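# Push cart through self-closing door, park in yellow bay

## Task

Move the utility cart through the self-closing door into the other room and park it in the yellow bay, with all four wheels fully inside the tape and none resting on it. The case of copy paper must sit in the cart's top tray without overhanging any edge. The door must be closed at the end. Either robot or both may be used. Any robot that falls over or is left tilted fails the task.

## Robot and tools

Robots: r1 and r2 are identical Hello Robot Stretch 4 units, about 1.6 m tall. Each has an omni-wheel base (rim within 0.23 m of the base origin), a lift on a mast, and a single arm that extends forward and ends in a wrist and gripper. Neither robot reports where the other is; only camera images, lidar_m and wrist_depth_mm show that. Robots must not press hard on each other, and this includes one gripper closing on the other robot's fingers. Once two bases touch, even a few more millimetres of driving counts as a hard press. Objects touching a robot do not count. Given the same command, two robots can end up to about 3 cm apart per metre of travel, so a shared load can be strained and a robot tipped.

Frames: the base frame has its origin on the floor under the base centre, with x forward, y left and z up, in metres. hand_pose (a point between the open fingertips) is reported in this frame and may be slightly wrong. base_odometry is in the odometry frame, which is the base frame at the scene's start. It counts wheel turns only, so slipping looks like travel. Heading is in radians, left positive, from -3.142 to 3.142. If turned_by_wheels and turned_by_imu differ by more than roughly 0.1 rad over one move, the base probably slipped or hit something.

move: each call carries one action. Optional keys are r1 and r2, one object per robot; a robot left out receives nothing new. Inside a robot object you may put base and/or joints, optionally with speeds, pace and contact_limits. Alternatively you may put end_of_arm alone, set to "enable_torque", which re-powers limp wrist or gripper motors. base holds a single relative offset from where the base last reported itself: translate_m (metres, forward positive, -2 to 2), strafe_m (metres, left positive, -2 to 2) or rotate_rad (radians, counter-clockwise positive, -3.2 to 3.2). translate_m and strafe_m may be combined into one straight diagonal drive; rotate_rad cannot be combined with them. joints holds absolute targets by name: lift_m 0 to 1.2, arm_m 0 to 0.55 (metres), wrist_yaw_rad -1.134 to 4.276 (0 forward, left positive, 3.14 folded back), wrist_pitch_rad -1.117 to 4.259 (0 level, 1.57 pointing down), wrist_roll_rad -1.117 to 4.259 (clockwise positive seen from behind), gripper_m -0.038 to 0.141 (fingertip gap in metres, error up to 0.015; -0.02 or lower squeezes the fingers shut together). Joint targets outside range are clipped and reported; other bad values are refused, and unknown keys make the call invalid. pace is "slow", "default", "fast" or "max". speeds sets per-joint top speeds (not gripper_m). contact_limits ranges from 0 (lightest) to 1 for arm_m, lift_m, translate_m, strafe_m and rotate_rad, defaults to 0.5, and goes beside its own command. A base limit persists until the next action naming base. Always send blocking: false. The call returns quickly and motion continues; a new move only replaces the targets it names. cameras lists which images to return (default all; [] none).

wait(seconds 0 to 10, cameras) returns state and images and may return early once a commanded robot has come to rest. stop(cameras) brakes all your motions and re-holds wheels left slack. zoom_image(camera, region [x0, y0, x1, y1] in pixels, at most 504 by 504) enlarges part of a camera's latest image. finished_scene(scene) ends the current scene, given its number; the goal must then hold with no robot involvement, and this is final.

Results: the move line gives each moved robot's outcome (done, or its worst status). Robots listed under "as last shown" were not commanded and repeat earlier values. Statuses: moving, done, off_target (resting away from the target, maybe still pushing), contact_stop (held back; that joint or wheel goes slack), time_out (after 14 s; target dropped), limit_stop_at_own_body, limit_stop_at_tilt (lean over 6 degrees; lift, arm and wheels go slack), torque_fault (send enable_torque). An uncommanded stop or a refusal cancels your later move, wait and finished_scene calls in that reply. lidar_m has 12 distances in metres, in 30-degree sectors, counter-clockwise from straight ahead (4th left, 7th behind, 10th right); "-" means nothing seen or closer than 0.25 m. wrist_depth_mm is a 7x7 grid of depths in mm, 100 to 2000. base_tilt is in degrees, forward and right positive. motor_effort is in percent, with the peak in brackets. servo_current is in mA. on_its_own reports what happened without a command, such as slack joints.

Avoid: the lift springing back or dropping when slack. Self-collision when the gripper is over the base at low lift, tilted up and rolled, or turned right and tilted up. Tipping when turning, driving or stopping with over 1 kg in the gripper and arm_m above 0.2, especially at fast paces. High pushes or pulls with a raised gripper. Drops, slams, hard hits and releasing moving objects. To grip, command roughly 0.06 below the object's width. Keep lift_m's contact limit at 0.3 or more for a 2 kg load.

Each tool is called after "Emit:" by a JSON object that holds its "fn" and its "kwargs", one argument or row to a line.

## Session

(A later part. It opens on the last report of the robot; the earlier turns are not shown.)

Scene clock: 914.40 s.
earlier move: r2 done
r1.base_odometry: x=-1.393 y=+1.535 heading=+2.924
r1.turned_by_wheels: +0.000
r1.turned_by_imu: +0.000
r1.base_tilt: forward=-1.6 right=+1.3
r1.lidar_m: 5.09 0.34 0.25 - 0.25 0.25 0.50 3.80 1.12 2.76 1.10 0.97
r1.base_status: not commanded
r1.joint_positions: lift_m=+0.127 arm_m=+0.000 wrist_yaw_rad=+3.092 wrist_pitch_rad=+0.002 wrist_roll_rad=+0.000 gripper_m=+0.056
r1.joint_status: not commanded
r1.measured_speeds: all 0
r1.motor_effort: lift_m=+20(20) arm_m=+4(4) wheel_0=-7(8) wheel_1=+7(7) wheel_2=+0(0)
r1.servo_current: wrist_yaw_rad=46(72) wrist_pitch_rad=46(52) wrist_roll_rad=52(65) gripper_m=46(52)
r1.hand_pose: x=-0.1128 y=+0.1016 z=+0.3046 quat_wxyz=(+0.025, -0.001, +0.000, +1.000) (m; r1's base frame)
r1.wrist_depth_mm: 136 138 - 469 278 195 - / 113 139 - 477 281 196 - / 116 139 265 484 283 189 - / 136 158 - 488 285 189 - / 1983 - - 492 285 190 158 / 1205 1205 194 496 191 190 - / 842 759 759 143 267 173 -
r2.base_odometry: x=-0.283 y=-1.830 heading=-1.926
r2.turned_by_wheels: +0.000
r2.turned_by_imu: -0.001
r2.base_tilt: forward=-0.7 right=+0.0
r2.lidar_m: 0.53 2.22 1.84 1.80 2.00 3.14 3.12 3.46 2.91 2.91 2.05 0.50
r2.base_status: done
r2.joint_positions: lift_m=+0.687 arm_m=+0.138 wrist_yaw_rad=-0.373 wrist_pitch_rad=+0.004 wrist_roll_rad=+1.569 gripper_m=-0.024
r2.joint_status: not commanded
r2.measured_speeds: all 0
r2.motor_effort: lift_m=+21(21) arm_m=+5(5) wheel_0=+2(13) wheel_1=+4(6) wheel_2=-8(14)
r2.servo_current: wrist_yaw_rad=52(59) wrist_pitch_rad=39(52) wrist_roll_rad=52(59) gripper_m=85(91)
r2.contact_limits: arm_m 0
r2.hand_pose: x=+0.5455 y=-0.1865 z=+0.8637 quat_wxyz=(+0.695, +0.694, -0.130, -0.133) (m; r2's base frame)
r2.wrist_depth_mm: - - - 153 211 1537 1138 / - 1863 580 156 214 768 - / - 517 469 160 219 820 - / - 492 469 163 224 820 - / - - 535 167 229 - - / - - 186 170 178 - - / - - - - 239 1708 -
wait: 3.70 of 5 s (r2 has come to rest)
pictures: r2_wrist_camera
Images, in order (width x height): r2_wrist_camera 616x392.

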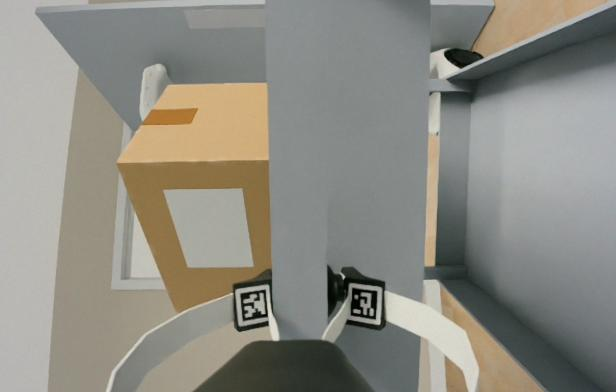

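Emit:
{"fn": "move", "kwargs": {
  "blocking": false,
  "r2": {"base":{"translate_m":0.22,"strafe_m":-0.183},"pace":"slow"},
  "cameras": []
}}

Emit:
{"fn": "wait", "kwargs": {
  "seconds": 5,
  "cameras": ["r2_head_camera"]
}}

Scene clock: 919.67 s.
move: r2 moving
r1: as last shown
r1.lidar_m: 5.10 0.34 0.25 - 0.25 0.25 0.52 3.83 1.11 2.73 1.08 0.97
r1.servo_current: wrist_yaw_rad=46(59) wrist_pitch_rad=46(46) wrist_roll_rad=46(72) gripper_m=46(46)
r1.wrist_depth_mm: 136 138 - 473 278 195 - / 112 139 - 480 281 196 - / 116 139 264 484 281 189 - / 136 158 - 484 283 189 - / 1921 - - 492 286 190 158 / 1205 1229 193 492 191 190 - / 842 750 741 143 267 173 -
r2.base_odometry: x=-0.294 y=-1.837 heading=-1.926
r2.turned_by_wheels: +0.000
r2.turned_by_imu: +0.000
r2.base_tilt: forward=-0.7 right=+0.1
r2.lidar_m: 0.53 2.21 1.85 1.82 2.00 3.15 3.15 3.49 2.94 2.93 2.03 0.48
r2.base_status: translate_m moving; strafe_m moving
r2.joint_positions: lift_m=+0.687 arm_m=+0.138 wrist_yaw_rad=-0.373 wrist_pitch_rad=+0.004 wrist_roll_rad=+1.569 gripper_m=-0.024
r2.joint_status: not commanded
r2.measured_speeds: translate_m=+0.040 strafe_m=-0.033 rotate_rad=+0.003 lift_m=+0.000 arm_m=+0.000 wrist_yaw_rad=+0.000 wrist_pitch_rad=+0.000 wrist_roll_rad=+0.000
r2.motor_effort: lift_m=+21(21) arm_m=+5(5) wheel_0=+8(12) wheel_1=-6(6) wheel_2=-9(13)
r2.servo_current: wrist_yaw_rad=46(65) wrist_pitch_rad=39(46) wrist_roll_rad=52(52) gripper_m=85(91)
r2.contact_limits: arm_m 0
r2.hand_pose: x=+0.5455 y=-0.1865 z=+0.8637 quat_wxyz=(+0.695, +0.694, -0.130, -0.133) (m; r2's base frame)
r2.wrist_depth_mm: - - - 152 208 1576 1138 / - 1863 574 155 213 741 - / - 512 466 158 218 820 - / - 488 469 162 223 831 - / - - 535 167 229 - - / - - 187 170 179 - - / - - - - 238 1618 500
pictures: none
No camera images: "cameras" was empty.

Scene clock: 923.23 s.
earlier move: r2 done
r1.base_odometry: x=-1.393 y=+1.535 heading=+2.924
r1.turned_by_wheels: +0.000
r1.turned_by_imu: +0.000
r1.base_tilt: forward=-1.6 right=+1.2
r1.lidar_m: 5.10 0.32 0.25 - 0.25 0.25 0.51 3.82 1.12 2.74 0.79 0.70
r1.base_status: not commanded
r1.joint_positions: lift_m=+0.127 arm_m=+0.000 wrist_yaw_rad=+3.092 wrist_pitch_rad=+0.002 wrist_roll_rad=+0.000 gripper_m=+0.056
r1.joint_status: not commanded
r1.measured_speeds: all 0
r1.motor_effort: lift_m=+20(20) arm_m=+4(4) wheel_0=-7(8) wheel_1=+6(7) wheel_2=+0(0)
r1.servo_current: wrist_yaw_rad=33(65) wrist_pitch_rad=39(52) wrist_roll_rad=52(72) gripper_m=39(52)
r1.hand_pose: x=-0.1128 y=+0.1016 z=+0.3046 quat_wxyz=(+0.025, -0.001, +0.000, +1.000) (m; r1's base frame)
r1.wrist_depth_mm: 136 138 - 473 279 195 - / 113 138 - 477 281 196 - / 116 139 263 480 282 189 - / 136 158 - 488 283 189 - / 1983 - - 492 285 190 158 / 1182 1205 194 496 191 190 - / 842 750 759 143 267 173 -
r2.base_odometry: x=-0.530 y=-1.973 heading=-1.926
r2.turned_by_wheels: +0.000
r2.turned_by_imu: +0.002
r2.base_tilt: forward=-0.7 right=+0.1
r2.lidar_m: 0.54 2.41 1.97 1.95 2.20 3.40 3.37 3.41 2.80 2.78 1.77 0.48
r2.base_status: done
r2.joint_positions: lift_m=+0.687 arm_m=+0.138 wrist_yaw_rad=-0.370 wrist_pitch_rad=+0.004 wrist_roll_rad=+1.569 gripper_m=-0.024
r2.joint_status: not commanded
r2.measured_speeds: all 0
r2.motor_effort: lift_m=+21(22) arm_m=+5(5) wheel_0=+6(14) wheel_1=-4(7) wheel_2=-3(13)
r2.servo_current: wrist_yaw_rad=46(65) wrist_pitch_rad=39(59) wrist_roll_rad=52(59) gripper_m=85(98)
r2.contact_limits: arm_m 0
r2.hand_pose: x=+0.5461 y=-0.1857 z=+0.8637 quat_wxyz=(+0.695, +0.695, -0.128, -0.132) (m; r2's base frame)
r2.wrist_depth_mm: - - - 142 196 - - / - 554 525 146 204 - - / - 449 445 150 211 - - / - - 484 157 219 831 - / - - 574 163 228 - - / - - 634 169 178 - - / - 136 - - 244 1576 492
wait: 3.57 of 5 s (r2 has come to rest)
pictures: r2_head_camera
Images, in order (width x height): r2_head_camera 420x560.

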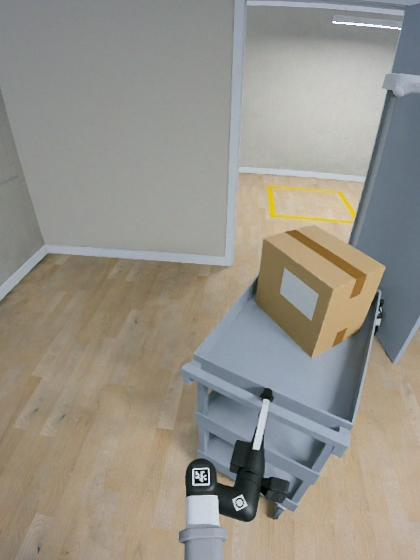

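Emit:
{"fn": "move", "kwargs": {
  "blocking": false,
  "r2": {"base":{"translate_m":-0.055,"strafe_m":-0.295},"pace":"slow"},
  "cameras": []
}}

Emit:
{"fn": "wait", "kwargs": {
  "seconds": 5,
  "cameras": ["r2_head_camera","r1_head_left_camera"]
}}

Scene clock: 944.63 s.
move: r2 moving
r1: as last shown
r1.base_tilt: forward=-1.6 right=+1.3
r1.lidar_m: 5.10 0.35 0.25 - 0.25 0.25 0.53 3.81 1.10 2.73 0.79 0.71
r1.servo_current: wrist_yaw_rad=46(65) wrist_pitch_rad=46(46) wrist_roll_rad=59(59) gripper_m=39(46)
r1.wrist_depth_mm: 136 138 - 469 278 195 - / 113 138 - 473 281 197 - / 116 139 264 484 281 189 - / 136 159 - 484 283 190 - / 1983 - - 492 285 191 158 / 1205 1205 193 492 191 190 - / 842 750 768 143 266 172 -
r2.base_odometry: x=-0.542 y=-1.966 heading=-1.925
r2.turned_by_wheels: +0.001
r2.turned_by_imu: +0.001
r2.base_tilt: forward=-0.7 right=+0.0
r2.lidar_m: 0.55 2.43 1.99 1.98 2.22 3.38 3.38 3.42 2.78 2.76 1.77 0.48
r2.base_status: translate_m moving; strafe_m moving
r2.joint_positions: lift_m=+0.687 arm_m=+0.138 wrist_yaw_rad=-0.368 wrist_pitch_rad=+0.004 wrist_roll_rad=+1.569 gripper_m=-0.024
r2.joint_status: not commanded
r2.measured_speeds: translate_m=-0.010 strafe_m=-0.052 rotate_rad=-0.002 lift_m=+0.000 arm_m=+0.000 wrist_yaw_rad=+0.000 wrist_pitch_rad=+0.000 wrist_roll_rad=+0.000
r2.motor_effort: lift_m=+21(22) arm_m=+5(5) wheel_0=+15(16) wheel_1=-7(7) wheel_2=+10(10)
r2.servo_current: wrist_yaw_rad=46(52) wrist_pitch_rad=39(46) wrist_roll_rad=52(59) gripper_m=85(91)
r2.contact_limits: arm_m 0
r2.hand_pose: x=+0.5464 y=-0.1854 z=+0.8637 quat_wxyz=(+0.696, +0.695, -0.128, -0.131) (m; r2's base frame)
r2.wrist_depth_mm: - - - 141 197 - - / - 559 535 146 203 - - / - 449 445 151 211 - - / - - 484 157 219 842 - / - - 569 163 226 - - / - - 189 169 179 - - / - - - - 244 1576 492
pictures: none
No camera images: "cameras" was empty.

Scene clock: 948.37 s.
earlier move: r2 done
r1.base_odometry: x=-1.393 y=+1.535 heading=+2.924
r1.turned_by_wheels: +0.000
r1.turned_by_imu: +0.000
r1.base_tilt: forward=-1.6 right=+1.2
r1.lidar_m: 0.66 0.34 0.25 - 0.25 0.25 0.52 3.80 1.12 2.75 0.79 0.55
r1.base_status: not commanded
r1.joint_positions: lift_m=+0.127 arm_m=+0.000 wrist_yaw_rad=+3.092 wrist_pitch_rad=+0.002 wrist_roll_rad=+0.000 gripper_m=+0.056
r1.joint_status: not commanded
r1.measured_speeds: all 0
r1.motor_effort: lift_m=+20(20) arm_m=+4(4) wheel_0=-8(8) wheel_1=+6(7) wheel_2=+0(0)
r1.servo_current: wrist_yaw_rad=33(65) wrist_pitch_rad=46(52) wrist_roll_rad=46(72) gripper_m=46(46)
r1.hand_pose: x=-0.1128 y=+0.1016 z=+0.3046 quat_wxyz=(+0.025, -0.001, +0.000, +1.000) (m; r1's base frame)
r1.wrist_depth_mm: 136 138 - 473 277 195 - / 113 139 - 477 281 196 - / 116 140 264 488 282 189 - / 136 159 - 484 283 189 - / 1983 - - 492 286 190 159 / 1205 1205 193 496 191 190 - / 842 750 759 143 266 173 -
r2.base_odometry: x=-0.788 y=-1.819 heading=-1.925
r2.turned_by_wheels: +0.000
r2.turned_by_imu: +0.001
r2.base_tilt: forward=-0.7 right=+0.1
r2.lidar_m: 0.50 2.71 2.28 2.26 2.51 3.39 3.38 3.08 2.50 2.47 2.73 0.52
r2.base_status: done
r2.joint_positions: lift_m=+0.687 arm_m=+0.138 wrist_yaw_rad=-0.368 wrist_pitch_rad=+0.004 wrist_roll_rad=+1.569 gripper_m=-0.024
r2.joint_status: not commanded
r2.measured_speeds: all 0
r2.motor_effort: lift_m=+21(22) arm_m=+5(5) wheel_0=+6(16) wheel_1=-5(9) wheel_2=+10(12)
r2.servo_current: wrist_yaw_rad=33(65) wrist_pitch_rad=46(52) wrist_roll_rad=52(59) gripper_m=91(91)
r2.contact_limits: arm_m 0
r2.hand_pose: x=+0.5465 y=-0.1853 z=+0.8637 quat_wxyz=(+0.696, +0.695, -0.128, -0.131) (m; r2's base frame)
r2.wrist_depth_mm: - - - 191 256 266 266 / - - 1229 188 249 - 1138 / - - - 182 246 1255 - / - 1464 530 179 239 842 - / - 480 469 176 235 820 - / - - 187 172 179 - - / - 145 539 - 226 - -
wait: 3.73 of 5 s (r2 has come to rest)
pictures: r1_head_left_camera, r2_head_camera
Images, in order (width x height): r1_head_left_camera 420x672, r2_head_camera 420x560.

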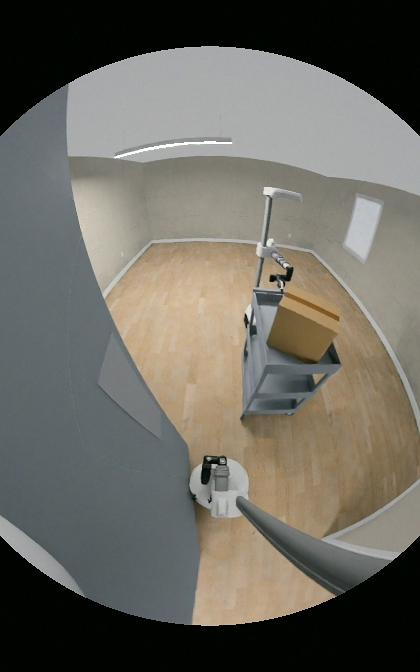

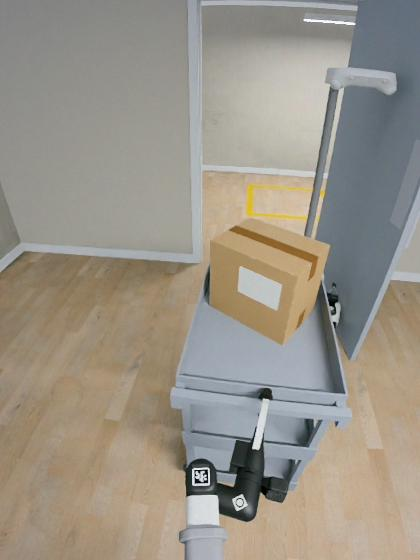

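Emit:
{"fn": "move", "kwargs": {
  "blocking": false,
  "r2": {"base":{"translate_m":-0.901,"strafe_m":0.625},"pace":"slow"},
  "cameras": []
}}

Emit:
{"fn": "wait", "kwargs": {
  "seconds": 10,
  "cameras": []
}}

Emit:
{"fn": "wait", "kwargs": {
  "seconds": 2.5,
  "cameras": ["r2_head_camera"]
}}

Scene clock: 964.87 s.
move: r2 moving
r1: as last shown
r1.base_tilt: forward=-1.6 right=+1.3
r1.lidar_m: 0.71 0.33 0.25 - 0.25 0.25 0.54 3.80 1.13 2.75 0.81 0.60
r1.motor_effort: lift_m=+20(20) arm_m=+4(4) wheel_0=-7(8) wheel_1=+6(6) wheel_2=+0(0)
r1.servo_current: wrist_yaw_rad=39(65) wrist_pitch_rad=52(52) wrist_roll_rad=52(59) gripper_m=39(46)
r1.wrist_depth_mm: 136 138 - 469 277 196 - / 113 139 - 477 282 197 - / 116 139 264 477 282 189 - / 136 159 - 488 283 189 - / 1921 - - 488 285 190 159 / 1205 1205 193 504 191 191 - / 854 768 750 143 267 173 -
r2.base_odometry: x=-0.777 y=-1.811 heading=-1.925
r2.turned_by_wheels: +0.001
r2.turned_by_imu: +0.001
r2.base_tilt: forward=-0.7 right=+0.1
r2.lidar_m: 0.51 2.74 2.26 2.26 2.51 3.37 3.38 3.07 2.50 2.48 2.77 0.53
r2.base_status: translate_m moving; strafe_m moving
r2.joint_positions: lift_m=+0.687 arm_m=+0.138 wrist_yaw_rad=-0.367 wrist_pitch_rad=+0.004 wrist_roll_rad=+1.569 gripper_m=-0.024
r2.joint_status: not commanded
r2.measured_speeds: translate_m=-0.045 strafe_m=+0.031 rotate_rad=+0.003 lift_m=+0.000 arm_m=+0.000 wrist_yaw_rad=+0.000 wrist_pitch_rad=+0.000 wrist_roll_rad=+0.000
r2.motor_effort: lift_m=+21(21) arm_m=+2(5) wheel_0=-10(10) wheel_1=+4(6) wheel_2=+13(14)
r2.servo_current: wrist_yaw_rad=39(59) wrist_pitch_rad=46(46) wrist_roll_rad=39(59) gripper_m=85(91)
r2.contact_limits: arm_m 0
r2.hand_pose: x=+0.5467 y=-0.1851 z=+0.8637 quat_wxyz=(+0.696, +0.695, -0.127, -0.131) (m; r2's base frame)
r2.wrist_depth_mm: - - - 191 256 267 279 / - - 1255 188 250 - 1160 / - - - 182 244 1281 - / - - 530 179 239 842 - / - 480 469 175 235 820 - / - - 187 172 179 - - / - 144 535 - 227 - -
pictures: none
No camera images: "cameras" was empty.

Scene clock: 974.87 s.
earlier move: r2 moving
r1.base_odometry: x=-1.393 y=+1.535 heading=+2.924
r1.turned_by_wheels: +0.000
r1.turned_by_imu: -0.001
r1.base_tilt: forward=-1.6 right=+1.3
r1.lidar_m: 1.62 0.34 0.25 - 0.25 0.25 0.52 3.80 1.09 2.75 2.85 1.71
r1.base_status: not commanded
r1.joint_positions: lift_m=+0.127 arm_m=+0.000 wrist_yaw_rad=+3.092 wrist_pitch_rad=+0.002 wrist_roll_rad=+0.000 gripper_m=+0.056
r1.joint_status: not commanded
r1.measured_speeds: all 0
r1.motor_effort: lift_m=+20(20) arm_m=+4(4) wheel_0=-8(8) wheel_1=+6(7) wheel_2=+0(0)
r1.servo_current: wrist_yaw_rad=46(78) wrist_pitch_rad=39(59) wrist_roll_rad=59(72) gripper_m=46(52)
r1.hand_pose: x=-0.1128 y=+0.1016 z=+0.3046 quat_wxyz=(+0.025, -0.001, +0.000, +1.000) (m; r1's base frame)
r1.wrist_depth_mm: 136 138 - 473 278 195 - / 112 139 - 477 282 196 - / 116 139 264 480 282 189 - / 137 159 - 492 283 190 - / 1921 - - 488 285 190 159 / 1205 1205 194 492 191 190 - / 854 759 750 143 267 173 -
r2.base_odometry: x=+0.036 y=-1.244 heading=-1.925
r2.turned_by_wheels: -0.001
r2.turned_by_imu: -0.004
r2.base_tilt: forward=-0.7 right=+0.1
r2.lidar_m: 0.61 2.28 1.86 1.82 2.08 2.47 2.45 2.74 2.90 2.88 0.49 0.38
r2.base_status: translate_m moving; strafe_m moving
r2.joint_positions: lift_m=+0.687 arm_m=+0.138 wrist_yaw_rad=-0.374 wrist_pitch_rad=+0.004 wrist_roll_rad=+1.569 gripper_m=-0.024
r2.joint_status: not commanded
r2.measured_speeds: translate_m=-0.081 strafe_m=+0.058 rotate_rad=-0.003 lift_m=+0.000 arm_m=+0.000 wrist_yaw_rad=-0.006 wrist_pitch_rad=+0.000 wrist_roll_rad=+0.000
r2.motor_effort: lift_m=+21(22) arm_m=-3(5) wheel_0=-8(15) wheel_1=+5(7) wheel_2=+4(14)
r2.servo_current: wrist_yaw_rad=59(65) wrist_pitch_rad=33(52) wrist_roll_rad=46(65) gripper_m=78(98)
r2.contact_limits: arm_m 0
r2.hand_pose: x=+0.5455 y=-0.1866 z=+0.8637 quat_wxyz=(+0.695, +0.694, -0.130, -0.133) (m; r2's base frame)
r2.wrist_depth_mm: - 355 355 - - 118 - / - 535 473 - - 131 - / - - - - 159 - - / - - - - 181 539 - / - - - - 218 1576 480 / - - 187 136 178 1464 452 / - - - - 379 1576 1060
wait: 10.00 s; no rest
pictures: none
No camera images: "cameras" was empty.

Scene clock: 976.53 s.
earlier move: r2 done
r1.base_odometry: x=-1.393 y=+1.535 heading=+2.924
r1.turned_by_wheels: +0.000
r1.turned_by_imu: +0.000
r1.base_tilt: forward=-1.6 right=+1.3
r1.lidar_m: 1.74 0.35 0.25 - 0.25 0.25 0.51 3.80 1.12 2.74 2.85 1.82
r1.base_status: not commanded
r1.joint_positions: lift_m=+0.127 arm_m=+0.000 wrist_yaw_rad=+3.092 wrist_pitch_rad=+0.002 wrist_roll_rad=+0.000 gripper_m=+0.056
r1.joint_status: not commanded
r1.measured_speeds: all 0
r1.motor_effort: lift_m=+20(20) arm_m=+4(4) wheel_0=-7(8) wheel_1=+6(7) wheel_2=+0(0)
r1.servo_current: wrist_yaw_rad=39(78) wrist_pitch_rad=33(59) wrist_roll_rad=59(72) gripper_m=33(52)
r1.hand_pose: x=-0.1128 y=+0.1016 z=+0.3046 quat_wxyz=(+0.025, -0.001, +0.000, +1.000) (m; r1's base frame)
r1.wrist_depth_mm: 136 138 - 473 277 196 - / 113 139 - 480 281 198 - / 116 139 265 484 283 189 - / 136 159 - 488 285 189 - / 1921 - - 492 285 190 159 / 1229 1205 194 500 190 190 - / 854 750 759 143 267 173 -
r2.base_odometry: x=+0.111 y=-1.191 heading=-1.925
r2.turned_by_wheels: +0.000
r2.turned_by_imu: -0.001
r2.base_tilt: forward=-0.7 right=+0.0
r2.lidar_m: 0.61 2.24 1.84 1.79 1.98 2.39 2.37 2.63 2.95 2.92 0.47 0.38
r2.base_status: done
r2.joint_positions: lift_m=+0.687 arm_m=+0.138 wrist_yaw_rad=-0.375 wrist_pitch_rad=+0.004 wrist_roll_rad=+1.569 gripper_m=-0.024
r2.joint_status: not commanded
r2.measured_speeds: all 0
r2.motor_effort: lift_m=+21(22) arm_m=-3(5) wheel_0=-8(16) wheel_1=+2(7) wheel_2=+2(14)
r2.servo_current: wrist_yaw_rad=46(65) wrist_pitch_rad=46(52) wrist_roll_rad=52(65) gripper_m=85(98)
r2.contact_limits: arm_m 0
r2.hand_pose: x=+0.5453 y=-0.1869 z=+0.8637 quat_wxyz=(+0.695, +0.694, -0.130, -0.133) (m; r2's base frame)
r2.wrist_depth_mm: - 392 - - - - - / - - 517 - - - - / - - - - - - - / - - - - - 535 525 / - - - - 218 1618 469 / - - 186 130 179 1499 433 / - - - - - 1661 1160
wait: 1.67 of 2.5 s (r2 has come to rest)
pictures: r2_head_camera
Images, in order (width x height): r2_head_camera 420x560.

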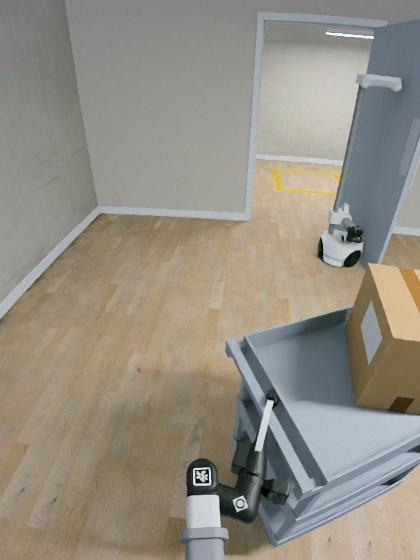

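Emit:
{"fn": "move", "kwargs": {
  "blocking": false,
  "r2": {"base":{"translate_m":0.199,"strafe_m":0.36},"pace":"slow"},
  "cameras": []
}}

Emit:
{"fn": "wait", "kwargs": {
  "seconds": 6,
  "cameras": []
}}

Emit:
{"fn": "move", "kwargs": {
  "blocking": false,
  "r2": {"base":{"rotate_rad":-0.4},"pace":"slow"},
  "cameras": []
}}

Emit:
{"fn": "wait", "kwargs": {
  "seconds": 2,
  "cameras": ["r2_head_camera","r2_wrist_camera","r2_head_right_camera"]
}}

Scene clock: 1021.57 s.
move: r2 moving
r1: as last shown
r1.lidar_m: 1.75 0.32 0.25 - 0.25 0.25 0.50 3.81 1.12 2.74 2.87 1.81
r1.motor_effort: lift_m=+20(20) arm_m=+4(4) wheel_0=-7(8) wheel_1=+7(7) wheel_2=+0(0)
r1.servo_current: wrist_yaw_rad=39(59) wrist_pitch_rad=46(46) wrist_roll_rad=59(59) gripper_m=46(46)
r1.wrist_depth_mm: 136 138 - 473 278 195 - / 113 139 - 477 279 197 - / 116 140 265 484 282 189 - / 136 159 - 488 285 190 - / 1983 - - 492 286 190 158 / 1205 1205 193 496 191 190 - / 854 750 759 143 268 173 -
r2.base_odometry: x=+0.119 y=-1.200 heading=-1.927
r2.turned_by_wheels: -0.002
r2.turned_by_imu: -0.001
r2.base_tilt: forward=-0.7 right=+0.0
r2.lidar_m: 0.62 2.21 1.79 1.79 1.95 2.40 2.37 2.65 2.98 2.94 0.46 0.40
r2.base_status: translate_m moving; strafe_m moving
r2.joint_positions: lift_m=+0.687 arm_m=+0.138 wrist_yaw_rad=-0.377 wrist_pitch_rad=+0.004 wrist_roll_rad=+1.569 gripper_m=-0.024
r2.joint_status: not commanded
r2.measured_speeds: translate_m=+0.024 strafe_m=+0.043 rotate_rad=-0.003 lift_m=+0.000 arm_m=+0.000 wrist_yaw_rad=-0.005 wrist_pitch_rad=+0.000 wrist_roll_rad=+0.000
r2.motor_effort: lift_m=+21(21) arm_m=-3(4) wheel_0=-13(14) wheel_1=+7(8) wheel_2=-14(14)
r2.servo_current: wrist_yaw_rad=46(59) wrist_pitch_rad=46(46) wrist_roll_rad=46(59) gripper_m=91(91)
r2.contact_limits: arm_m 0
r2.hand_pose: x=+0.5449 y=-0.1874 z=+0.8637 quat_wxyz=(+0.695, +0.694, -0.131, -0.134) (m; r2's base frame)
r2.wrist_depth_mm: - 394 - - - - - / - - 525 - - - - / - - - - - - - / - - - - - 554 525 / - - - - 220 1576 469 / - - 186 131 178 1464 402 / - - - - - 1708 1160
pictures: none
No camera images: "cameras" was empty.

Scene clock: 1026.47 s.
earlier move: r2 done
r1.base_odometry: x=-1.393 y=+1.535 heading=+2.924
r1.turned_by_wheels: +0.000
r1.turned_by_imu: +0.000
r1.base_tilt: forward=-1.6 right=+1.3
r1.lidar_m: 5.09 0.36 0.25 - 0.25 0.25 0.51 3.82 1.11 2.74 2.87 1.80
r1.base_status: not commanded
r1.joint_positions: lift_m=+0.127 arm_m=+0.000 wrist_yaw_rad=+3.092 wrist_pitch_rad=+0.002 wrist_roll_rad=+0.000 gripper_m=+0.056
r1.joint_status: not commanded
r1.measured_speeds: all 0
r1.motor_effort: lift_m=+20(20) arm_m=+4(4) wheel_0=-8(8) wheel_1=+6(7) wheel_2=+0(0)
r1.servo_current: wrist_yaw_rad=52(72) wrist_pitch_rad=46(52) wrist_roll_rad=52(72) gripper_m=39(52)
r1.hand_pose: x=-0.1128 y=+0.1016 z=+0.3046 quat_wxyz=(+0.025, -0.001, +0.000, +1.000) (m; r1's base frame)
r1.wrist_depth_mm: 136 138 - 473 279 195 - / 113 139 - 477 281 196 - / 116 140 262 480 281 189 - / 136 158 - 488 283 189 - / - - - 492 285 190 159 / 1182 1182 194 500 191 190 - / 854 768 750 143 267 173 -
r2.base_odometry: x=+0.379 y=-1.503 heading=-1.926
r2.turned_by_wheels: +0.001
r2.turned_by_imu: -0.001
r2.base_tilt: forward=-0.7 right=+0.1
r2.lidar_m: 0.62 1.77 1.44 1.42 1.57 2.50 2.50 2.78 3.33 3.33 0.42 0.37
r2.base_status: done
r2.joint_positions: lift_m=+0.687 arm_m=+0.138 wrist_yaw_rad=-0.391 wrist_pitch_rad=+0.004 wrist_roll_rad=+1.569 gripper_m=-0.024
r2.joint_status: not commanded
r2.measured_speeds: all 0
r2.on_its_own: wrist_yaw_rad is at rest, and its servo_current (124 mA) is outside its rest range (0 to 104 mA)
r2.motor_effort: lift_m=+21(22) arm_m=+4(4) wheel_0=-3(17) wheel_1=+3(8) wheel_2=-10(18)
r2.servo_current: wrist_yaw_rad=124(130) wrist_pitch_rad=39(52) wrist_roll_rad=59(59) gripper_m=85(98)
r2.contact_limits: arm_m 0
r2.hand_pose: x=+0.5423 y=-0.1906 z=+0.8637 quat_wxyz=(+0.694, +0.693, -0.136, -0.139) (m; r2's base frame)
r2.wrist_depth_mm: - - - - - - - / - - - - - - - / - - - - - - - / - - - - - - 480 / - - - - - 1499 455 / - - - - 167 402 1078 / - - - - - 1661 1182
wait: 4.90 of 6 s (r2 has come to rest)
pictures: none
No camera images: "cameras" was empty.

Scene clock: 1026.97 s.
move: r2 moving
r1: as last shown
r1.lidar_m: 2.09 0.34 0.25 - 0.25 0.25 0.50 3.78 1.14 2.73 2.84 1.74
r1.motor_effort: lift_m=+20(20) arm_m=+4(4) wheel_0=-7(8) wheel_1=+6(7) wheel_2=+0(0)
r1.servo_current: wrist_yaw_rad=59(72) wrist_pitch_rad=39(46) wrist_roll_rad=46(59) gripper_m=39(39)
r1.wrist_depth_mm: 136 138 - 469 278 195 - / 113 139 - 477 282 196 - / 116 139 264 480 282 188 - / 136 158 - 488 282 189 - / - - - 492 285 190 159 / 1205 1205 194 496 191 190 - / 854 741 750 143 266 173 -
r2.base_odometry: x=+0.379 y=-1.503 heading=-2.049
r2.turned_by_wheels: -0.123
r2.turned_by_imu: -0.118
r2.base_tilt: forward=-0.7 right=+0.0
r2.lidar_m: 0.61 1.94 1.47 1.43 1.44 2.15 2.51 2.66 3.42 3.32 0.48 0.38
r2.base_status: rotate_rad moving
r2.joint_positions: lift_m=+0.687 arm_m=+0.138 wrist_yaw_rad=-0.365 wrist_pitch_rad=+0.004 wrist_roll_rad=+1.569 gripper_m=-0.024
r2.joint_status: not commanded
r2.measured_speeds: translate_m=-0.001 strafe_m=+0.001 rotate_rad=-0.489 lift_m=+0.000 arm_m=+0.000 wrist_yaw_rad=+0.035 wrist_pitch_rad=+0.000 wrist_roll_rad=+0.000
r2.motor_effort: lift_m=+22(22) arm_m=+4(4) wheel_0=+19(20) wheel_1=+11(11) wheel_2=+12(13)
r2.servo_current: wrist_yaw_rad=52(130) wrist_pitch_rad=46(46) wrist_roll_rad=59(59) gripper_m=85(91)
r2.contact_limits: arm_m 0
r2.hand_pose: x=+0.5471 y=-0.1846 z=+0.8637 quat_wxyz=(+0.696, +0.695, -0.127, -0.130) (m; r2's base frame)
r2.wrist_depth_mm: - 410 - - - - - / - - - - - - - / - - - - - - - / - - - - - - 500 / - - - - - 1576 469 / - - - - 166 1397 427 / - - - - - 1661 1160
pictures: none
No camera images: "cameras" was empty.

Scene clock: 1028.03 s.
earlier move: r2 done
r1.base_odometry: x=-1.393 y=+1.535 heading=+2.924
r1.turned_by_wheels: +0.000
r1.turned_by_imu: +0.000
r1.base_tilt: forward=-1.6 right=+1.3
r1.lidar_m: 1.87 0.34 0.25 - 0.25 0.25 0.48 3.80 1.12 2.74 2.83 1.71
r1.base_status: not commanded
r1.joint_positions: lift_m=+0.127 arm_m=+0.000 wrist_yaw_rad=+3.092 wrist_pitch_rad=+0.002 wrist_roll_rad=+0.000 gripper_m=+0.056
r1.joint_status: not commanded
r1.measured_speeds: all 0
r1.motor_effort: lift_m=+20(20) arm_m=+4(4) wheel_0=-7(8) wheel_1=+7(7) wheel_2=+0(0)
r1.servo_current: wrist_yaw_rad=46(72) wrist_pitch_rad=39(46) wrist_roll_rad=46(72) gripper_m=46(46)
r1.hand_pose: x=-0.1128 y=+0.1016 z=+0.3046 quat_wxyz=(+0.025, -0.001, +0.000, +1.000) (m; r1's base frame)
r1.wrist_depth_mm: 136 138 - 473 277 195 - / 113 139 - 473 279 196 - / 116 139 262 480 282 189 - / 137 158 - 488 283 190 - / 1983 - - 492 285 190 159 / 1229 1182 193 496 191 190 - / 854 759 750 143 266 173 -
r2.base_odometry: x=+0.379 y=-1.503 heading=-2.325
r2.turned_by_wheels: -0.276
r2.turned_by_imu: -0.268
r2.base_tilt: forward=-0.7 right=+0.1
r2.lidar_m: 0.57 2.72 1.64 1.44 1.43 1.70 2.50 2.49 3.00 3.32 3.32 0.44
r2.base_status: done
r2.joint_positions: lift_m=+0.687 arm_m=+0.138 wrist_yaw_rad=-0.370 wrist_pitch_rad=+0.004 wrist_roll_rad=+1.569 gripper_m=-0.024
r2.joint_status: not commanded
r2.measured_speeds: all 0
r2.motor_effort: lift_m=+21(22) arm_m=-4(7) wheel_0=+5(22) wheel_1=+5(13) wheel_2=+6(16)
r2.servo_current: wrist_yaw_rad=39(130) wrist_pitch_rad=46(46) wrist_roll_rad=52(59) gripper_m=85(91)
r2.contact_limits: arm_m 0
r2.hand_pose: x=+0.5462 y=-0.1858 z=+0.8637 quat_wxyz=(+0.695, +0.695, -0.129, -0.132) (m; r2's base frame)
r2.wrist_depth_mm: - - 477 122 178 - - / - 421 413 128 186 - - / - 488 455 136 198 - - / - - 559 147 212 - - / - - - 156 227 - - / - - 186 170 174 1576 508 / - - - - - - 1160
wait: 1.07 of 2 s (r2 has come to rest)
pictures: r2_head_camera, r2_head_right_camera, r2_wrist_camera
Images, in order (width x height): r2_head_camera 420x560, r2_head_right_camera 420x672, r2_wrist_camera 616x392.

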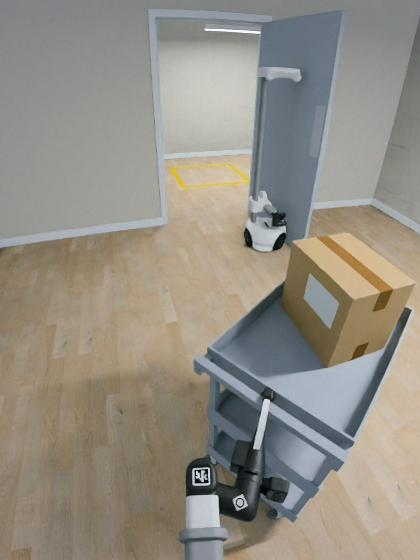

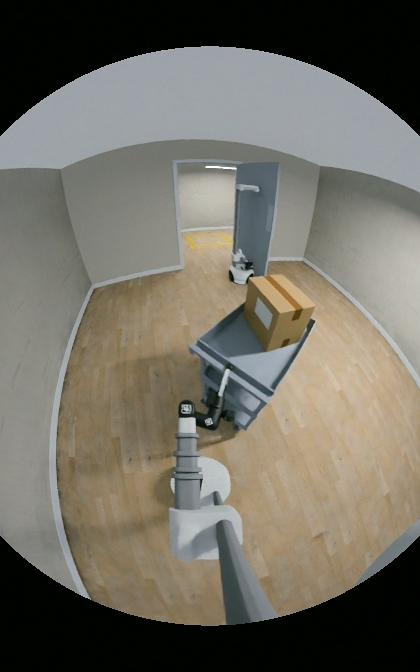

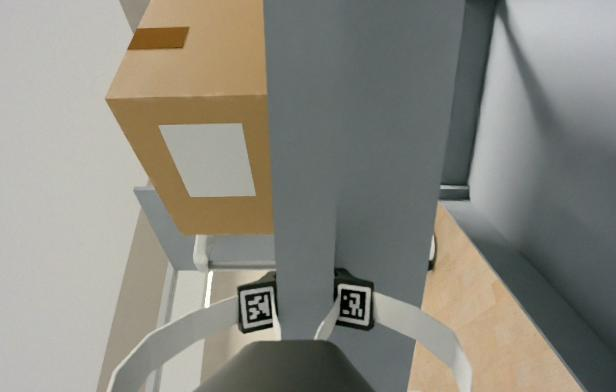

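Emit:
{"fn": "move", "kwargs": {
  "blocking": false,
  "r2": {"base":{"translate_m":0.287,"strafe_m":0.564},"pace":"slow"},
  "cameras": []
}}

Emit:
{"fn": "wait", "kwargs": {
  "seconds": 8,
  "cameras": []
}}

Emit:
{"fn": "move", "kwargs": {
  "blocking": false,
  "r2": {"base":{"rotate_rad":-0.5},"pace":"slow"},
  "cameras": []
}}

Emit:
{"fn": "wait", "kwargs": {
  "seconds": 2,
  "cameras": ["r2_head_camera","r2_wrist_camera","r2_head_right_camera"]
}}

Scene clock: 1036.07 s.
move: r2 moving
r1: as last shown
r1.lidar_m: 1.89 0.34 0.25 - 0.25 0.25 0.51 3.81 1.11 2.72 2.86 1.70
r1.motor_effort: lift_m=+20(20) arm_m=+4(4) wheel_0=-8(8) wheel_1=+7(7) wheel_2=+0(0)
r1.servo_current: wrist_yaw_rad=52(59) wrist_pitch_rad=46(46) wrist_roll_rad=39(59) gripper_m=46(46)
r1.wrist_depth_mm: 136 138 - 469 278 195 - / 113 139 - 477 281 196 - / 116 139 263 484 281 189 - / 136 159 - 488 282 190 - / 1921 - - 488 283 190 159 / 1229 1229 194 492 190 190 - / 842 750 759 143 268 173 -
r2.base_odometry: x=+0.383 y=-1.514 heading=-2.326
r2.turned_by_wheels: -0.001
r2.turned_by_imu: +0.000
r2.base_tilt: forward=-0.7 right=+0.1
r2.lidar_m: 0.59 2.69 1.63 1.41 1.42 1.66 2.51 2.53 3.00 3.32 3.32 0.44
r2.base_status: translate_m moving; strafe_m moving
r2.joint_positions: lift_m=+0.687 arm_m=+0.138 wrist_yaw_rad=-0.371 wrist_pitch_rad=+0.004 wrist_roll_rad=+1.569 gripper_m=-0.024
r2.joint_status: not commanded
r2.measured_speeds: translate_m=+0.021 strafe_m=+0.043 rotate_rad=-0.001 lift_m=+0.000 arm_m=+0.000 wrist_yaw_rad=-0.010 wrist_pitch_rad=+0.000 wrist_roll_rad=+0.000
r2.motor_effort: lift_m=+21(21) arm_m=-4(5) wheel_0=-4(9) wheel_1=+7(9) wheel_2=-9(9)
r2.servo_current: wrist_yaw_rad=39(59) wrist_pitch_rad=39(46) wrist_roll_rad=59(59) gripper_m=78(85)
r2.contact_limits: arm_m 0
r2.hand_pose: x=+0.5461 y=-0.1859 z=+0.8637 quat_wxyz=(+0.695, +0.695, -0.129, -0.132) (m; r2's base frame)
r2.wrist_depth_mm: - - 484 123 178 - - / - 427 415 129 187 - - / - 488 452 137 199 - - / - - 549 148 215 - - / - - - 157 228 - - / - - 185 171 179 1576 512 / - - - - - 1708 1182
pictures: none
No camera images: "cameras" was empty.

Scene clock: 1043.17 s.
earlier move: r2 done
r1.base_odometry: x=-1.393 y=+1.535 heading=+2.924
r1.turned_by_wheels: +0.000
r1.turned_by_imu: +0.000
r1.base_tilt: forward=-1.6 right=+1.3
r1.lidar_m: 5.09 0.33 0.25 - 0.25 0.26 0.52 3.82 1.10 2.74 2.15 1.75
r1.base_status: not commanded
r1.joint_positions: lift_m=+0.127 arm_m=+0.000 wrist_yaw_rad=+3.092 wrist_pitch_rad=+0.002 wrist_roll_rad=+0.000 gripper_m=+0.056
r1.joint_status: not commanded
r1.measured_speeds: all 0
r1.motor_effort: lift_m=+20(20) arm_m=+4(4) wheel_0=-7(8) wheel_1=+6(7) wheel_2=+0(0)
r1.servo_current: wrist_yaw_rad=52(72) wrist_pitch_rad=46(52) wrist_roll_rad=39(72) gripper_m=39(52)
r1.hand_pose: x=-0.1128 y=+0.1016 z=+0.3046 quat_wxyz=(+0.025, -0.001, +0.000, +1.000) (m; r1's base frame)
r1.wrist_depth_mm: 136 138 - 473 277 196 - / 112 139 - 473 281 196 - / 116 139 264 480 283 189 - / 137 158 - 488 285 190 - / 1921 - - 492 285 190 159 / 1205 1205 194 496 191 190 - / 854 750 750 143 267 173 -
r2.base_odometry: x=+0.593 y=-2.098 heading=-2.326
r2.turned_by_wheels: +0.000
r2.turned_by_imu: -0.002
r2.base_tilt: forward=-0.7 right=+0.1
r2.lidar_m: 0.64 1.82 1.08 0.94 0.94 1.10 2.08 2.92 3.44 3.80 0.42 0.36
r2.base_status: done
r2.joint_positions: lift_m=+0.687 arm_m=+0.138 wrist_yaw_rad=-0.374 wrist_pitch_rad=+0.004 wrist_roll_rad=+1.569 gripper_m=-0.024
r2.joint_status: not commanded
r2.measured_speeds: all 0
r2.motor_effort: lift_m=+21(22) arm_m=-4(5) wheel_0=-5(15) wheel_1=+2(9) wheel_2=-8(12)
r2.servo_current: wrist_yaw_rad=46(59) wrist_pitch_rad=46(52) wrist_roll_rad=46(65) gripper_m=85(91)
r2.contact_limits: arm_m 0
r2.hand_pose: x=+0.5455 y=-0.1867 z=+0.8637 quat_wxyz=(+0.695, +0.694, -0.130, -0.133) (m; r2's base frame)
r2.wrist_depth_mm: - - - - - - - / - - - - - - - / - - - - - - - / - - - - - - 477 / - - - - - 1464 462 / - - 184 - 160 394 404 / - - - - - 1708 1160
wait: 7.10 of 8 s (r2 has come to rest)
pictures: none
No camera images: "cameras" was empty.

Scene clock: 1043.67 s.
move: r2 moving
r1: as last shown
r1.base_tilt: forward=-1.6 right=+1.2
r1.lidar_m: 5.08 0.32 0.25 - 0.25 0.26 0.52 3.79 1.12 2.75 2.86 1.76
r1.motor_effort: lift_m=+20(20) arm_m=+4(4) wheel_0=-8(8) wheel_1=+6(7) wheel_2=+0(0)
r1.servo_current: wrist_yaw_rad=46(59) wrist_pitch_rad=39(52) wrist_roll_rad=46(59) gripper_m=39(46)
r1.wrist_depth_mm: 136 138 - 473 276 195 - / 112 139 - 477 281 196 - / 116 139 264 484 282 188 - / 136 159 - 488 285 190 - / 1921 - - 492 285 190 158 / 1205 1205 193 496 190 190 - / 866 750 768 143 266 173 -
r2.base_odometry: x=+0.593 y=-2.098 heading=-2.448
r2.turned_by_wheels: -0.123
r2.turned_by_imu: -0.118
r2.base_tilt: forward=-0.7 right=+0.0
r2.lidar_m: 0.63 2.26 1.18 0.96 0.94 1.07 1.63 2.90 3.24 3.83 0.47 0.41
r2.base_status: rotate_rad moving
r2.joint_positions: lift_m=+0.687 arm_m=+0.138 wrist_yaw_rad=-0.363 wrist_pitch_rad=+0.004 wrist_roll_rad=+1.569 gripper_m=-0.024
r2.joint_status: not commanded
r2.measured_speeds: translate_m=+0.000 strafe_m=-0.002 rotate_rad=-0.483 lift_m=+0.000 arm_m=+0.000 wrist_yaw_rad=+0.035 wrist_pitch_rad=+0.000 wrist_roll_rad=+0.000
r2.motor_effort: lift_m=+21(22) arm_m=-3(5) wheel_0=+15(17) wheel_1=+11(11) wheel_2=+14(14)
r2.servo_current: wrist_yaw_rad=46(52) wrist_pitch_rad=39(46) wrist_roll_rad=46(52) gripper_m=85(91)
r2.contact_limits: arm_m 0
r2.hand_pose: x=+0.5474 y=-0.1842 z=+0.8637 quat_wxyz=(+0.696, +0.695, -0.126, -0.129) (m; r2's base frame)
r2.wrist_depth_mm: - 399 - - - - - / - - - - - - - / - - - - - - - / - - - - - 525 504 / - - - - - 1576 466 / - - - - 167 399 424 / - - - - - 1618 1182
pictures: none
No camera images: "cameras" was empty.

Scene clock: 1044.87 s.
earlier move: r2 done
r1.base_odometry: x=-1.393 y=+1.535 heading=+2.924
r1.turned_by_wheels: +0.000
r1.turned_by_imu: +0.000
r1.base_tilt: forward=-1.6 right=+1.3
r1.lidar_m: 5.09 0.34 0.25 - 0.25 0.25 0.53 3.82 1.10 2.75 2.85 1.80
r1.base_status: not commanded
r1.joint_positions: lift_m=+0.127 arm_m=+0.000 wrist_yaw_rad=+3.092 wrist_pitch_rad=+0.002 wrist_roll_rad=+0.000 gripper_m=+0.056
r1.joint_status: not commanded
r1.measured_speeds: all 0
r1.motor_effort: lift_m=+20(20) arm_m=+4(4) wheel_0=-7(8) wheel_1=+6(7) wheel_2=+0(0)
r1.servo_current: wrist_yaw_rad=52(72) wrist_pitch_rad=46(52) wrist_roll_rad=46(65) gripper_m=46(46)
r1.hand_pose: x=-0.1128 y=+0.1016 z=+0.3046 quat_wxyz=(+0.025, -0.001, +0.000, +1.000) (m; r1's base frame)
r1.wrist_depth_mm: 136 138 - 473 277 195 - / 112 138 - 477 281 197 - / 116 139 264 480 282 189 - / 137 159 - 484 282 190 - / 1921 - - 492 285 190 159 / 1182 1205 194 500 191 190 - / 854 741 759 143 267 173 -
r2.base_odometry: x=+0.593 y=-2.098 heading=-2.824
r2.turned_by_wheels: -0.376
r2.turned_by_imu: -0.365
r2.base_tilt: forward=-0.6 right=+0.1
r2.lidar_m: 0.55 2.89 1.74 1.08 0.92 0.95 1.11 2.19 2.92 3.51 3.80 0.43
r2.base_status: done
r2.joint_positions: lift_m=+0.687 arm_m=+0.138 wrist_yaw_rad=-0.370 wrist_pitch_rad=+0.004 wrist_roll_rad=+1.569 gripper_m=-0.024
r2.joint_status: not commanded
r2.measured_speeds: all 0
r2.motor_effort: lift_m=+21(22) arm_m=-5(6) wheel_0=+6(22) wheel_1=+6(12) wheel_2=+8(16)
r2.servo_current: wrist_yaw_rad=46(78) wrist_pitch_rad=46(52) wrist_roll_rad=52(52) gripper_m=85(91)
r2.contact_limits: arm_m 0
r2.hand_pose: x=+0.5463 y=-0.1857 z=+0.8637 quat_wxyz=(+0.695, +0.695, -0.128, -0.132) (m; r2's base frame)
r2.wrist_depth_mm: - 462 449 116 173 - - / - 407 407 125 181 - - / - 504 462 132 195 - - / - - 580 144 208 - - / - - - 155 226 1808 - / - - 185 169 178 1618 496 / - - - - 266 - 1182
wait: 1.20 of 2 s (r2 has come to rest)
pictures: r2_head_camera, r2_head_right_camera, r2_wrist_camera
Images, in order (width x height): r2_head_camera 420x560, r2_head_right_camera 420x672, r2_wrist_camera 616x392.

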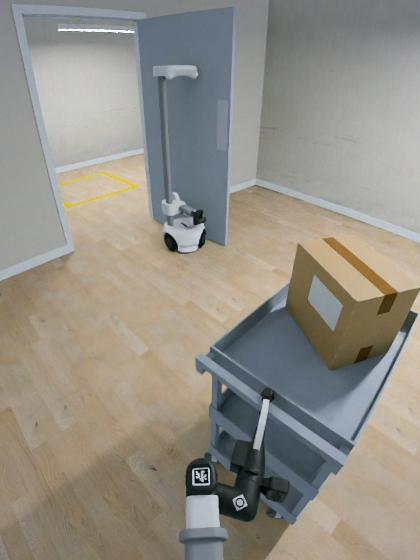

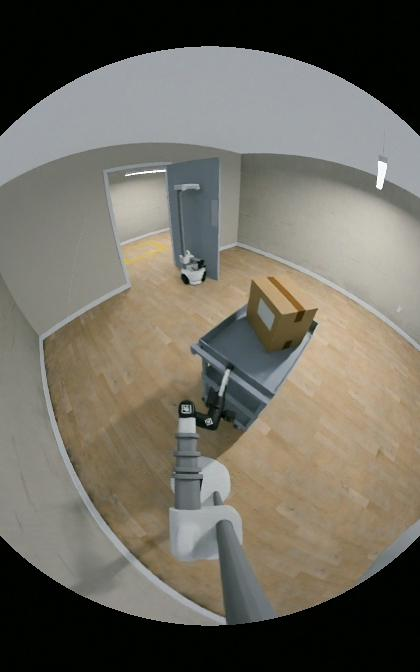

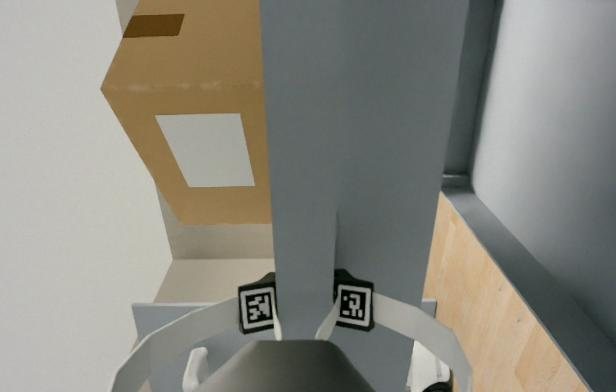

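Emit:
{"fn": "move", "kwargs": {
  "blocking": false,
  "r2": {"base":{"translate_m":0.323,"strafe_m":0.544},"pace":"slow"},
  "cameras": []
}}

Emit:
{"fn": "wait", "kwargs": {
  "seconds": 8,
  "cameras": []
}}

Emit:
{"fn": "move", "kwargs": {
  "blocking": false,
  "r2": {"base":{"rotate_rad":-0.6},"pace":"slow"},
  "cameras": []
}}

Emit:
{"fn": "wait", "kwargs": {
  "seconds": 2,
  "cameras": ["r2_head_camera","r2_wrist_camera","r2_head_right_camera"]
}}

Scene clock: 1053.73 s.
move: r2 moving
r1: as last shown
r1.lidar_m: 5.11 0.35 0.25 - 0.25 0.25 0.51 3.82 1.12 2.74 2.85 1.80
r1.servo_current: wrist_yaw_rad=52(65) wrist_pitch_rad=46(52) wrist_roll_rad=59(59) gripper_m=33(46)
r1.wrist_depth_mm: 136 138 - 469 278 195 - / 113 139 - 477 281 196 - / 116 139 264 484 282 188 - / 136 159 - 488 283 190 - / 1921 - - 496 286 190 159 / 1182 1205 193 496 190 190 - / 854 750 750 143 266 173 -
r2.base_odometry: x=+0.590 y=-2.110 heading=-2.825
r2.turned_by_wheels: -0.001
r2.turned_by_imu: +0.000
r2.base_tilt: forward=-0.7 right=+0.1
r2.lidar_m: 0.54 2.86 1.74 1.07 0.95 0.94 1.13 2.15 2.95 3.53 3.80 0.45
r2.base_status: translate_m moving; strafe_m moving
r2.joint_positions: lift_m=+0.687 arm_m=+0.138 wrist_yaw_rad=-0.370 wrist_pitch_rad=+0.004 wrist_roll_rad=+1.569 gripper_m=-0.024
r2.joint_status: not commanded
r2.measured_speeds: translate_m=+0.024 strafe_m=+0.042 rotate_rad=+0.000 lift_m=+0.000 arm_m=+0.000 wrist_yaw_rad=-0.008 wrist_pitch_rad=+0.000 wrist_roll_rad=+0.000
r2.motor_effort: lift_m=+21(21) arm_m=-5(5) wheel_0=-4(9) wheel_1=+8(9) wheel_2=-12(12)
r2.servo_current: wrist_yaw_rad=39(46) wrist_pitch_rad=39(46) wrist_roll_rad=39(59) gripper_m=78(91)
r2.contact_limits: arm_m 0
r2.hand_pose: x=+0.5462 y=-0.1858 z=+0.8637 quat_wxyz=(+0.695, +0.695, -0.128, -0.132) (m; r2's base frame)
r2.wrist_depth_mm: - 469 455 118 172 - - / - 413 404 125 183 - - / - 500 466 133 195 - - / - - 574 145 213 - - / - - - 156 227 1863 - / - - 185 170 178 1576 496 / - - - - - 1708 1205
pictures: none
No camera images: "cameras" was empty.

Scene clock: 1060.83 s.
earlier move: r2 done
r1.base_odometry: x=-1.393 y=+1.535 heading=+2.924
r1.turned_by_wheels: +0.000
r1.turned_by_imu: +0.000
r1.base_tilt: forward=-1.6 right=+1.3
r1.lidar_m: 5.09 0.36 0.25 - 0.25 0.25 0.50 3.80 1.12 2.75 1.76 1.70
r1.base_status: not commanded
r1.joint_positions: lift_m=+0.127 arm_m=+0.000 wrist_yaw_rad=+3.092 wrist_pitch_rad=+0.002 wrist_roll_rad=+0.000 gripper_m=+0.056
r1.joint_status: not commanded
r1.measured_speeds: all 0
r1.motor_effort: lift_m=+20(20) arm_m=+4(4) wheel_0=-7(9) wheel_1=+6(7) wheel_2=+0(0)
r1.servo_current: wrist_yaw_rad=72(72) wrist_pitch_rad=39(52) wrist_roll_rad=52(72) gripper_m=39(46)
r1.hand_pose: x=-0.1128 y=+0.1016 z=+0.3046 quat_wxyz=(+0.025, -0.001, +0.000, +1.000) (m; r1's base frame)
r1.wrist_depth_mm: 136 138 - 469 278 195 - / 113 138 - 477 281 197 - / 116 139 265 484 283 189 - / 136 158 - 488 283 190 - / - - - 496 286 190 158 / 1205 1205 193 496 191 190 - / 854 759 759 143 266 173 -
r2.base_odometry: x=+0.455 y=-2.716 heading=-2.825
r2.turned_by_wheels: +0.000
r2.turned_by_imu: -0.003
r2.base_tilt: forward=-0.7 right=+0.0
r2.lidar_m: 0.62 2.30 1.38 0.84 0.75 0.74 0.94 1.69 3.50 4.25 0.42 0.36
r2.base_status: done
r2.joint_positions: lift_m=+0.687 arm_m=+0.138 wrist_yaw_rad=-0.389 wrist_pitch_rad=+0.004 wrist_roll_rad=+1.569 gripper_m=-0.024
r2.joint_status: not commanded
r2.measured_speeds: all 0
r2.on_its_own: wrist_yaw_rad is at rest, and its servo_current (111 mA) is outside its rest range (0 to 104 mA)
r2.motor_effort: lift_m=+21(21) arm_m=-5(5) wheel_0=-4(17) wheel_1=+2(9) wheel_2=-8(17)
r2.servo_current: wrist_yaw_rad=111(124) wrist_pitch_rad=46(52) wrist_roll_rad=52(59) gripper_m=85(91)
r2.contact_limits: arm_m 0
r2.hand_pose: x=+0.5427 y=-0.1902 z=+0.8637 quat_wxyz=(+0.694, +0.693, -0.135, -0.138) (m; r2's base frame)
r2.wrist_depth_mm: - - - - - - - / - - - - - - - / - - - - - - - / - - - - - - 469 / - - - - - 1499 455 / - - 1983 - 159 397 1078 / - - - - - 1708 1160
wait: 7.10 of 8 s (r2 has come to rest)
pictures: none
No camera images: "cameras" was empty.

Scene clock: 1061.33 s.
move: r2 moving
r1: as last shown
r1.lidar_m: 5.10 0.33 0.25 - 0.25 0.25 0.51 3.81 1.13 2.76 1.76 1.69
r1.motor_effort: lift_m=+20(20) arm_m=+4(4) wheel_0=-7(8) wheel_1=+7(7) wheel_2=+0(0)
r1.servo_current: wrist_yaw_rad=59(72) wrist_pitch_rad=46(46) wrist_roll_rad=46(59) gripper_m=39(46)
r1.wrist_depth_mm: 136 138 - 473 278 195 - / 113 139 - 477 281 196 - / 116 139 263 480 283 188 - / 137 158 - 484 283 189 - / - - - 492 285 190 158 / 1182 1229 195 492 191 191 - / 854 741 759 143 266 173 -
r2.base_odometry: x=+0.455 y=-2.716 heading=-2.948
r2.turned_by_wheels: -0.123
r2.turned_by_imu: -0.118
r2.base_tilt: forward=-0.7 right=+0.1
r2.lidar_m: 0.63 2.30 1.73 0.91 0.76 0.73 0.86 1.40 3.52 3.97 0.48 0.40
r2.base_status: rotate_rad moving
r2.joint_positions: lift_m=+0.687 arm_m=+0.138 wrist_yaw_rad=-0.363 wrist_pitch_rad=+0.004 wrist_roll_rad=+1.569 gripper_m=-0.024
r2.joint_status: not commanded
r2.measured_speeds: translate_m=+0.000 strafe_m=-0.002 rotate_rad=-0.478 lift_m=+0.000 arm_m=+0.000 wrist_yaw_rad=+0.064 wrist_pitch_rad=+0.000 wrist_roll_rad=+0.000
r2.motor_effort: lift_m=+21(21) arm_m=-4(5) wheel_0=+20(20) wheel_1=+10(10) wheel_2=+13(13)
r2.servo_current: wrist_yaw_rad=39(111) wrist_pitch_rad=39(46) wrist_roll_rad=52(52) gripper_m=78(91)
r2.contact_limits: arm_m 0
r2.hand_pose: x=+0.5475 y=-0.1841 z=+0.8637 quat_wxyz=(+0.696, +0.695, -0.126, -0.129) (m; r2's base frame)
r2.wrist_depth_mm: - 407 - - - - - / - - - - - - - / - - - - - - - / - - - - - - 504 / - - - - - 1618 462 / - - - - 167 1430 430 / - - - - - 1576 1160
pictures: none
No camera images: "cameras" was empty.

Scene clock: 1062.70 s.
earlier move: r2 done
r1.base_odometry: x=-1.393 y=+1.535 heading=+2.924
r1.turned_by_wheels: +0.000
r1.turned_by_imu: +0.000
r1.base_tilt: forward=-1.6 right=+1.3
r1.lidar_m: 5.08 0.33 0.25 - 0.25 0.25 0.53 3.82 1.12 2.74 2.00 1.66
r1.base_status: not commanded
r1.joint_positions: lift_m=+0.127 arm_m=+0.000 wrist_yaw_rad=+3.092 wrist_pitch_rad=+0.002 wrist_roll_rad=+0.000 gripper_m=+0.056
r1.joint_status: not commanded
r1.measured_speeds: all 0
r1.motor_effort: lift_m=+20(20) arm_m=+4(4) wheel_0=-8(8) wheel_1=+6(7) wheel_2=+0(0)
r1.servo_current: wrist_yaw_rad=59(72) wrist_pitch_rad=39(46) wrist_roll_rad=33(72) gripper_m=39(46)
r1.hand_pose: x=-0.1128 y=+0.1016 z=+0.3046 quat_wxyz=(+0.025, -0.001, +0.000, +1.000) (m; r1's base frame)
r1.wrist_depth_mm: 136 138 - 473 278 195 - / 113 139 - 477 279 196 - / 116 139 265 484 283 189 - / 137 159 - 484 283 189 - / 1921 - - 492 283 190 159 / 1182 1205 193 500 191 190 - / 854 750 750 143 266 173 -
r2.base_odometry: x=+0.455 y=-2.715 heading=+2.859
r2.turned_by_wheels: -0.477
r2.turned_by_imu: -0.468
r2.base_tilt: forward=-0.7 right=+0.1
r2.lidar_m: 0.54 2.35 2.30 1.54 0.90 0.73 0.74 0.88 1.47 3.50 4.05 0.51
r2.base_status: done
r2.joint_positions: lift_m=+0.687 arm_m=+0.138 wrist_yaw_rad=-0.370 wrist_pitch_rad=+0.004 wrist_roll_rad=+1.569 gripper_m=-0.024
r2.joint_status: not commanded
r2.measured_speeds: all 0
r2.motor_effort: lift_m=+21(21) arm_m=+4(7) wheel_0=+0(26) wheel_1=+2(14) wheel_2=+3(19)
r2.servo_current: wrist_yaw_rad=46(111) wrist_pitch_rad=46(52) wrist_roll_rad=52(59) gripper_m=85(91)
r2.contact_limits: arm_m 0
r2.hand_pose: x=+0.5461 y=-0.1858 z=+0.8637 quat_wxyz=(+0.695, +0.695, -0.128, -0.132) (m; r2's base frame)
r2.wrist_depth_mm: - - - 171 229 1661 1255 / - - - 171 230 1576 - / - - 525 172 231 820 - / - - 469 231 233 820 - / - - 517 173 234 842 - / - - 186 174 180 - - / - - - - 235 - -
wait: 1.37 of 2 s (r2 has come to rest)
pictures: r2_head_camera, r2_head_right_camera, r2_wrist_camera
Images, in order (width x height): r2_head_camera 420x560, r2_head_right_camera 420x672, r2_wrist_camera 616x392.

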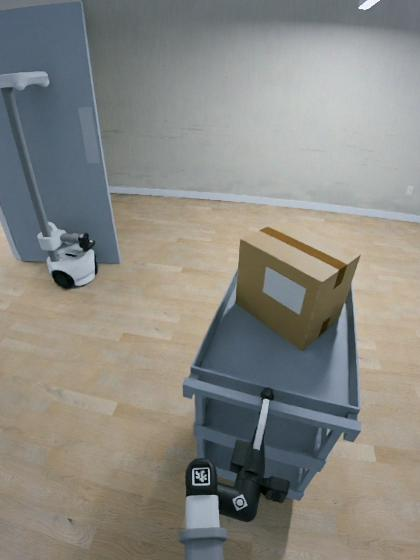

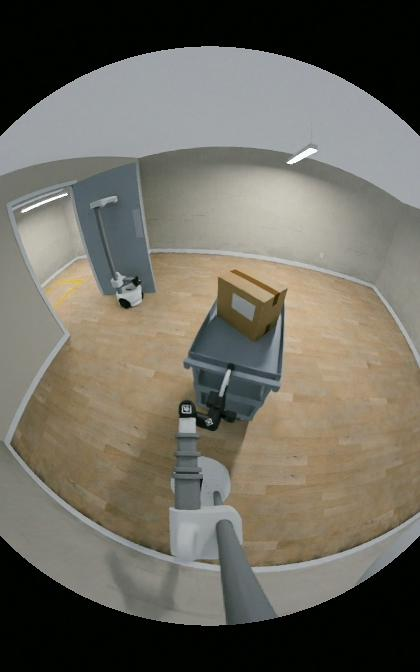

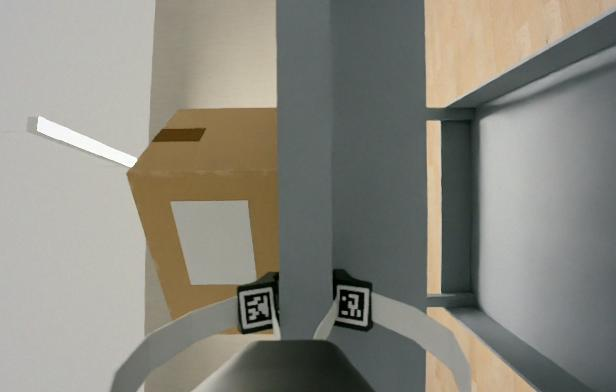

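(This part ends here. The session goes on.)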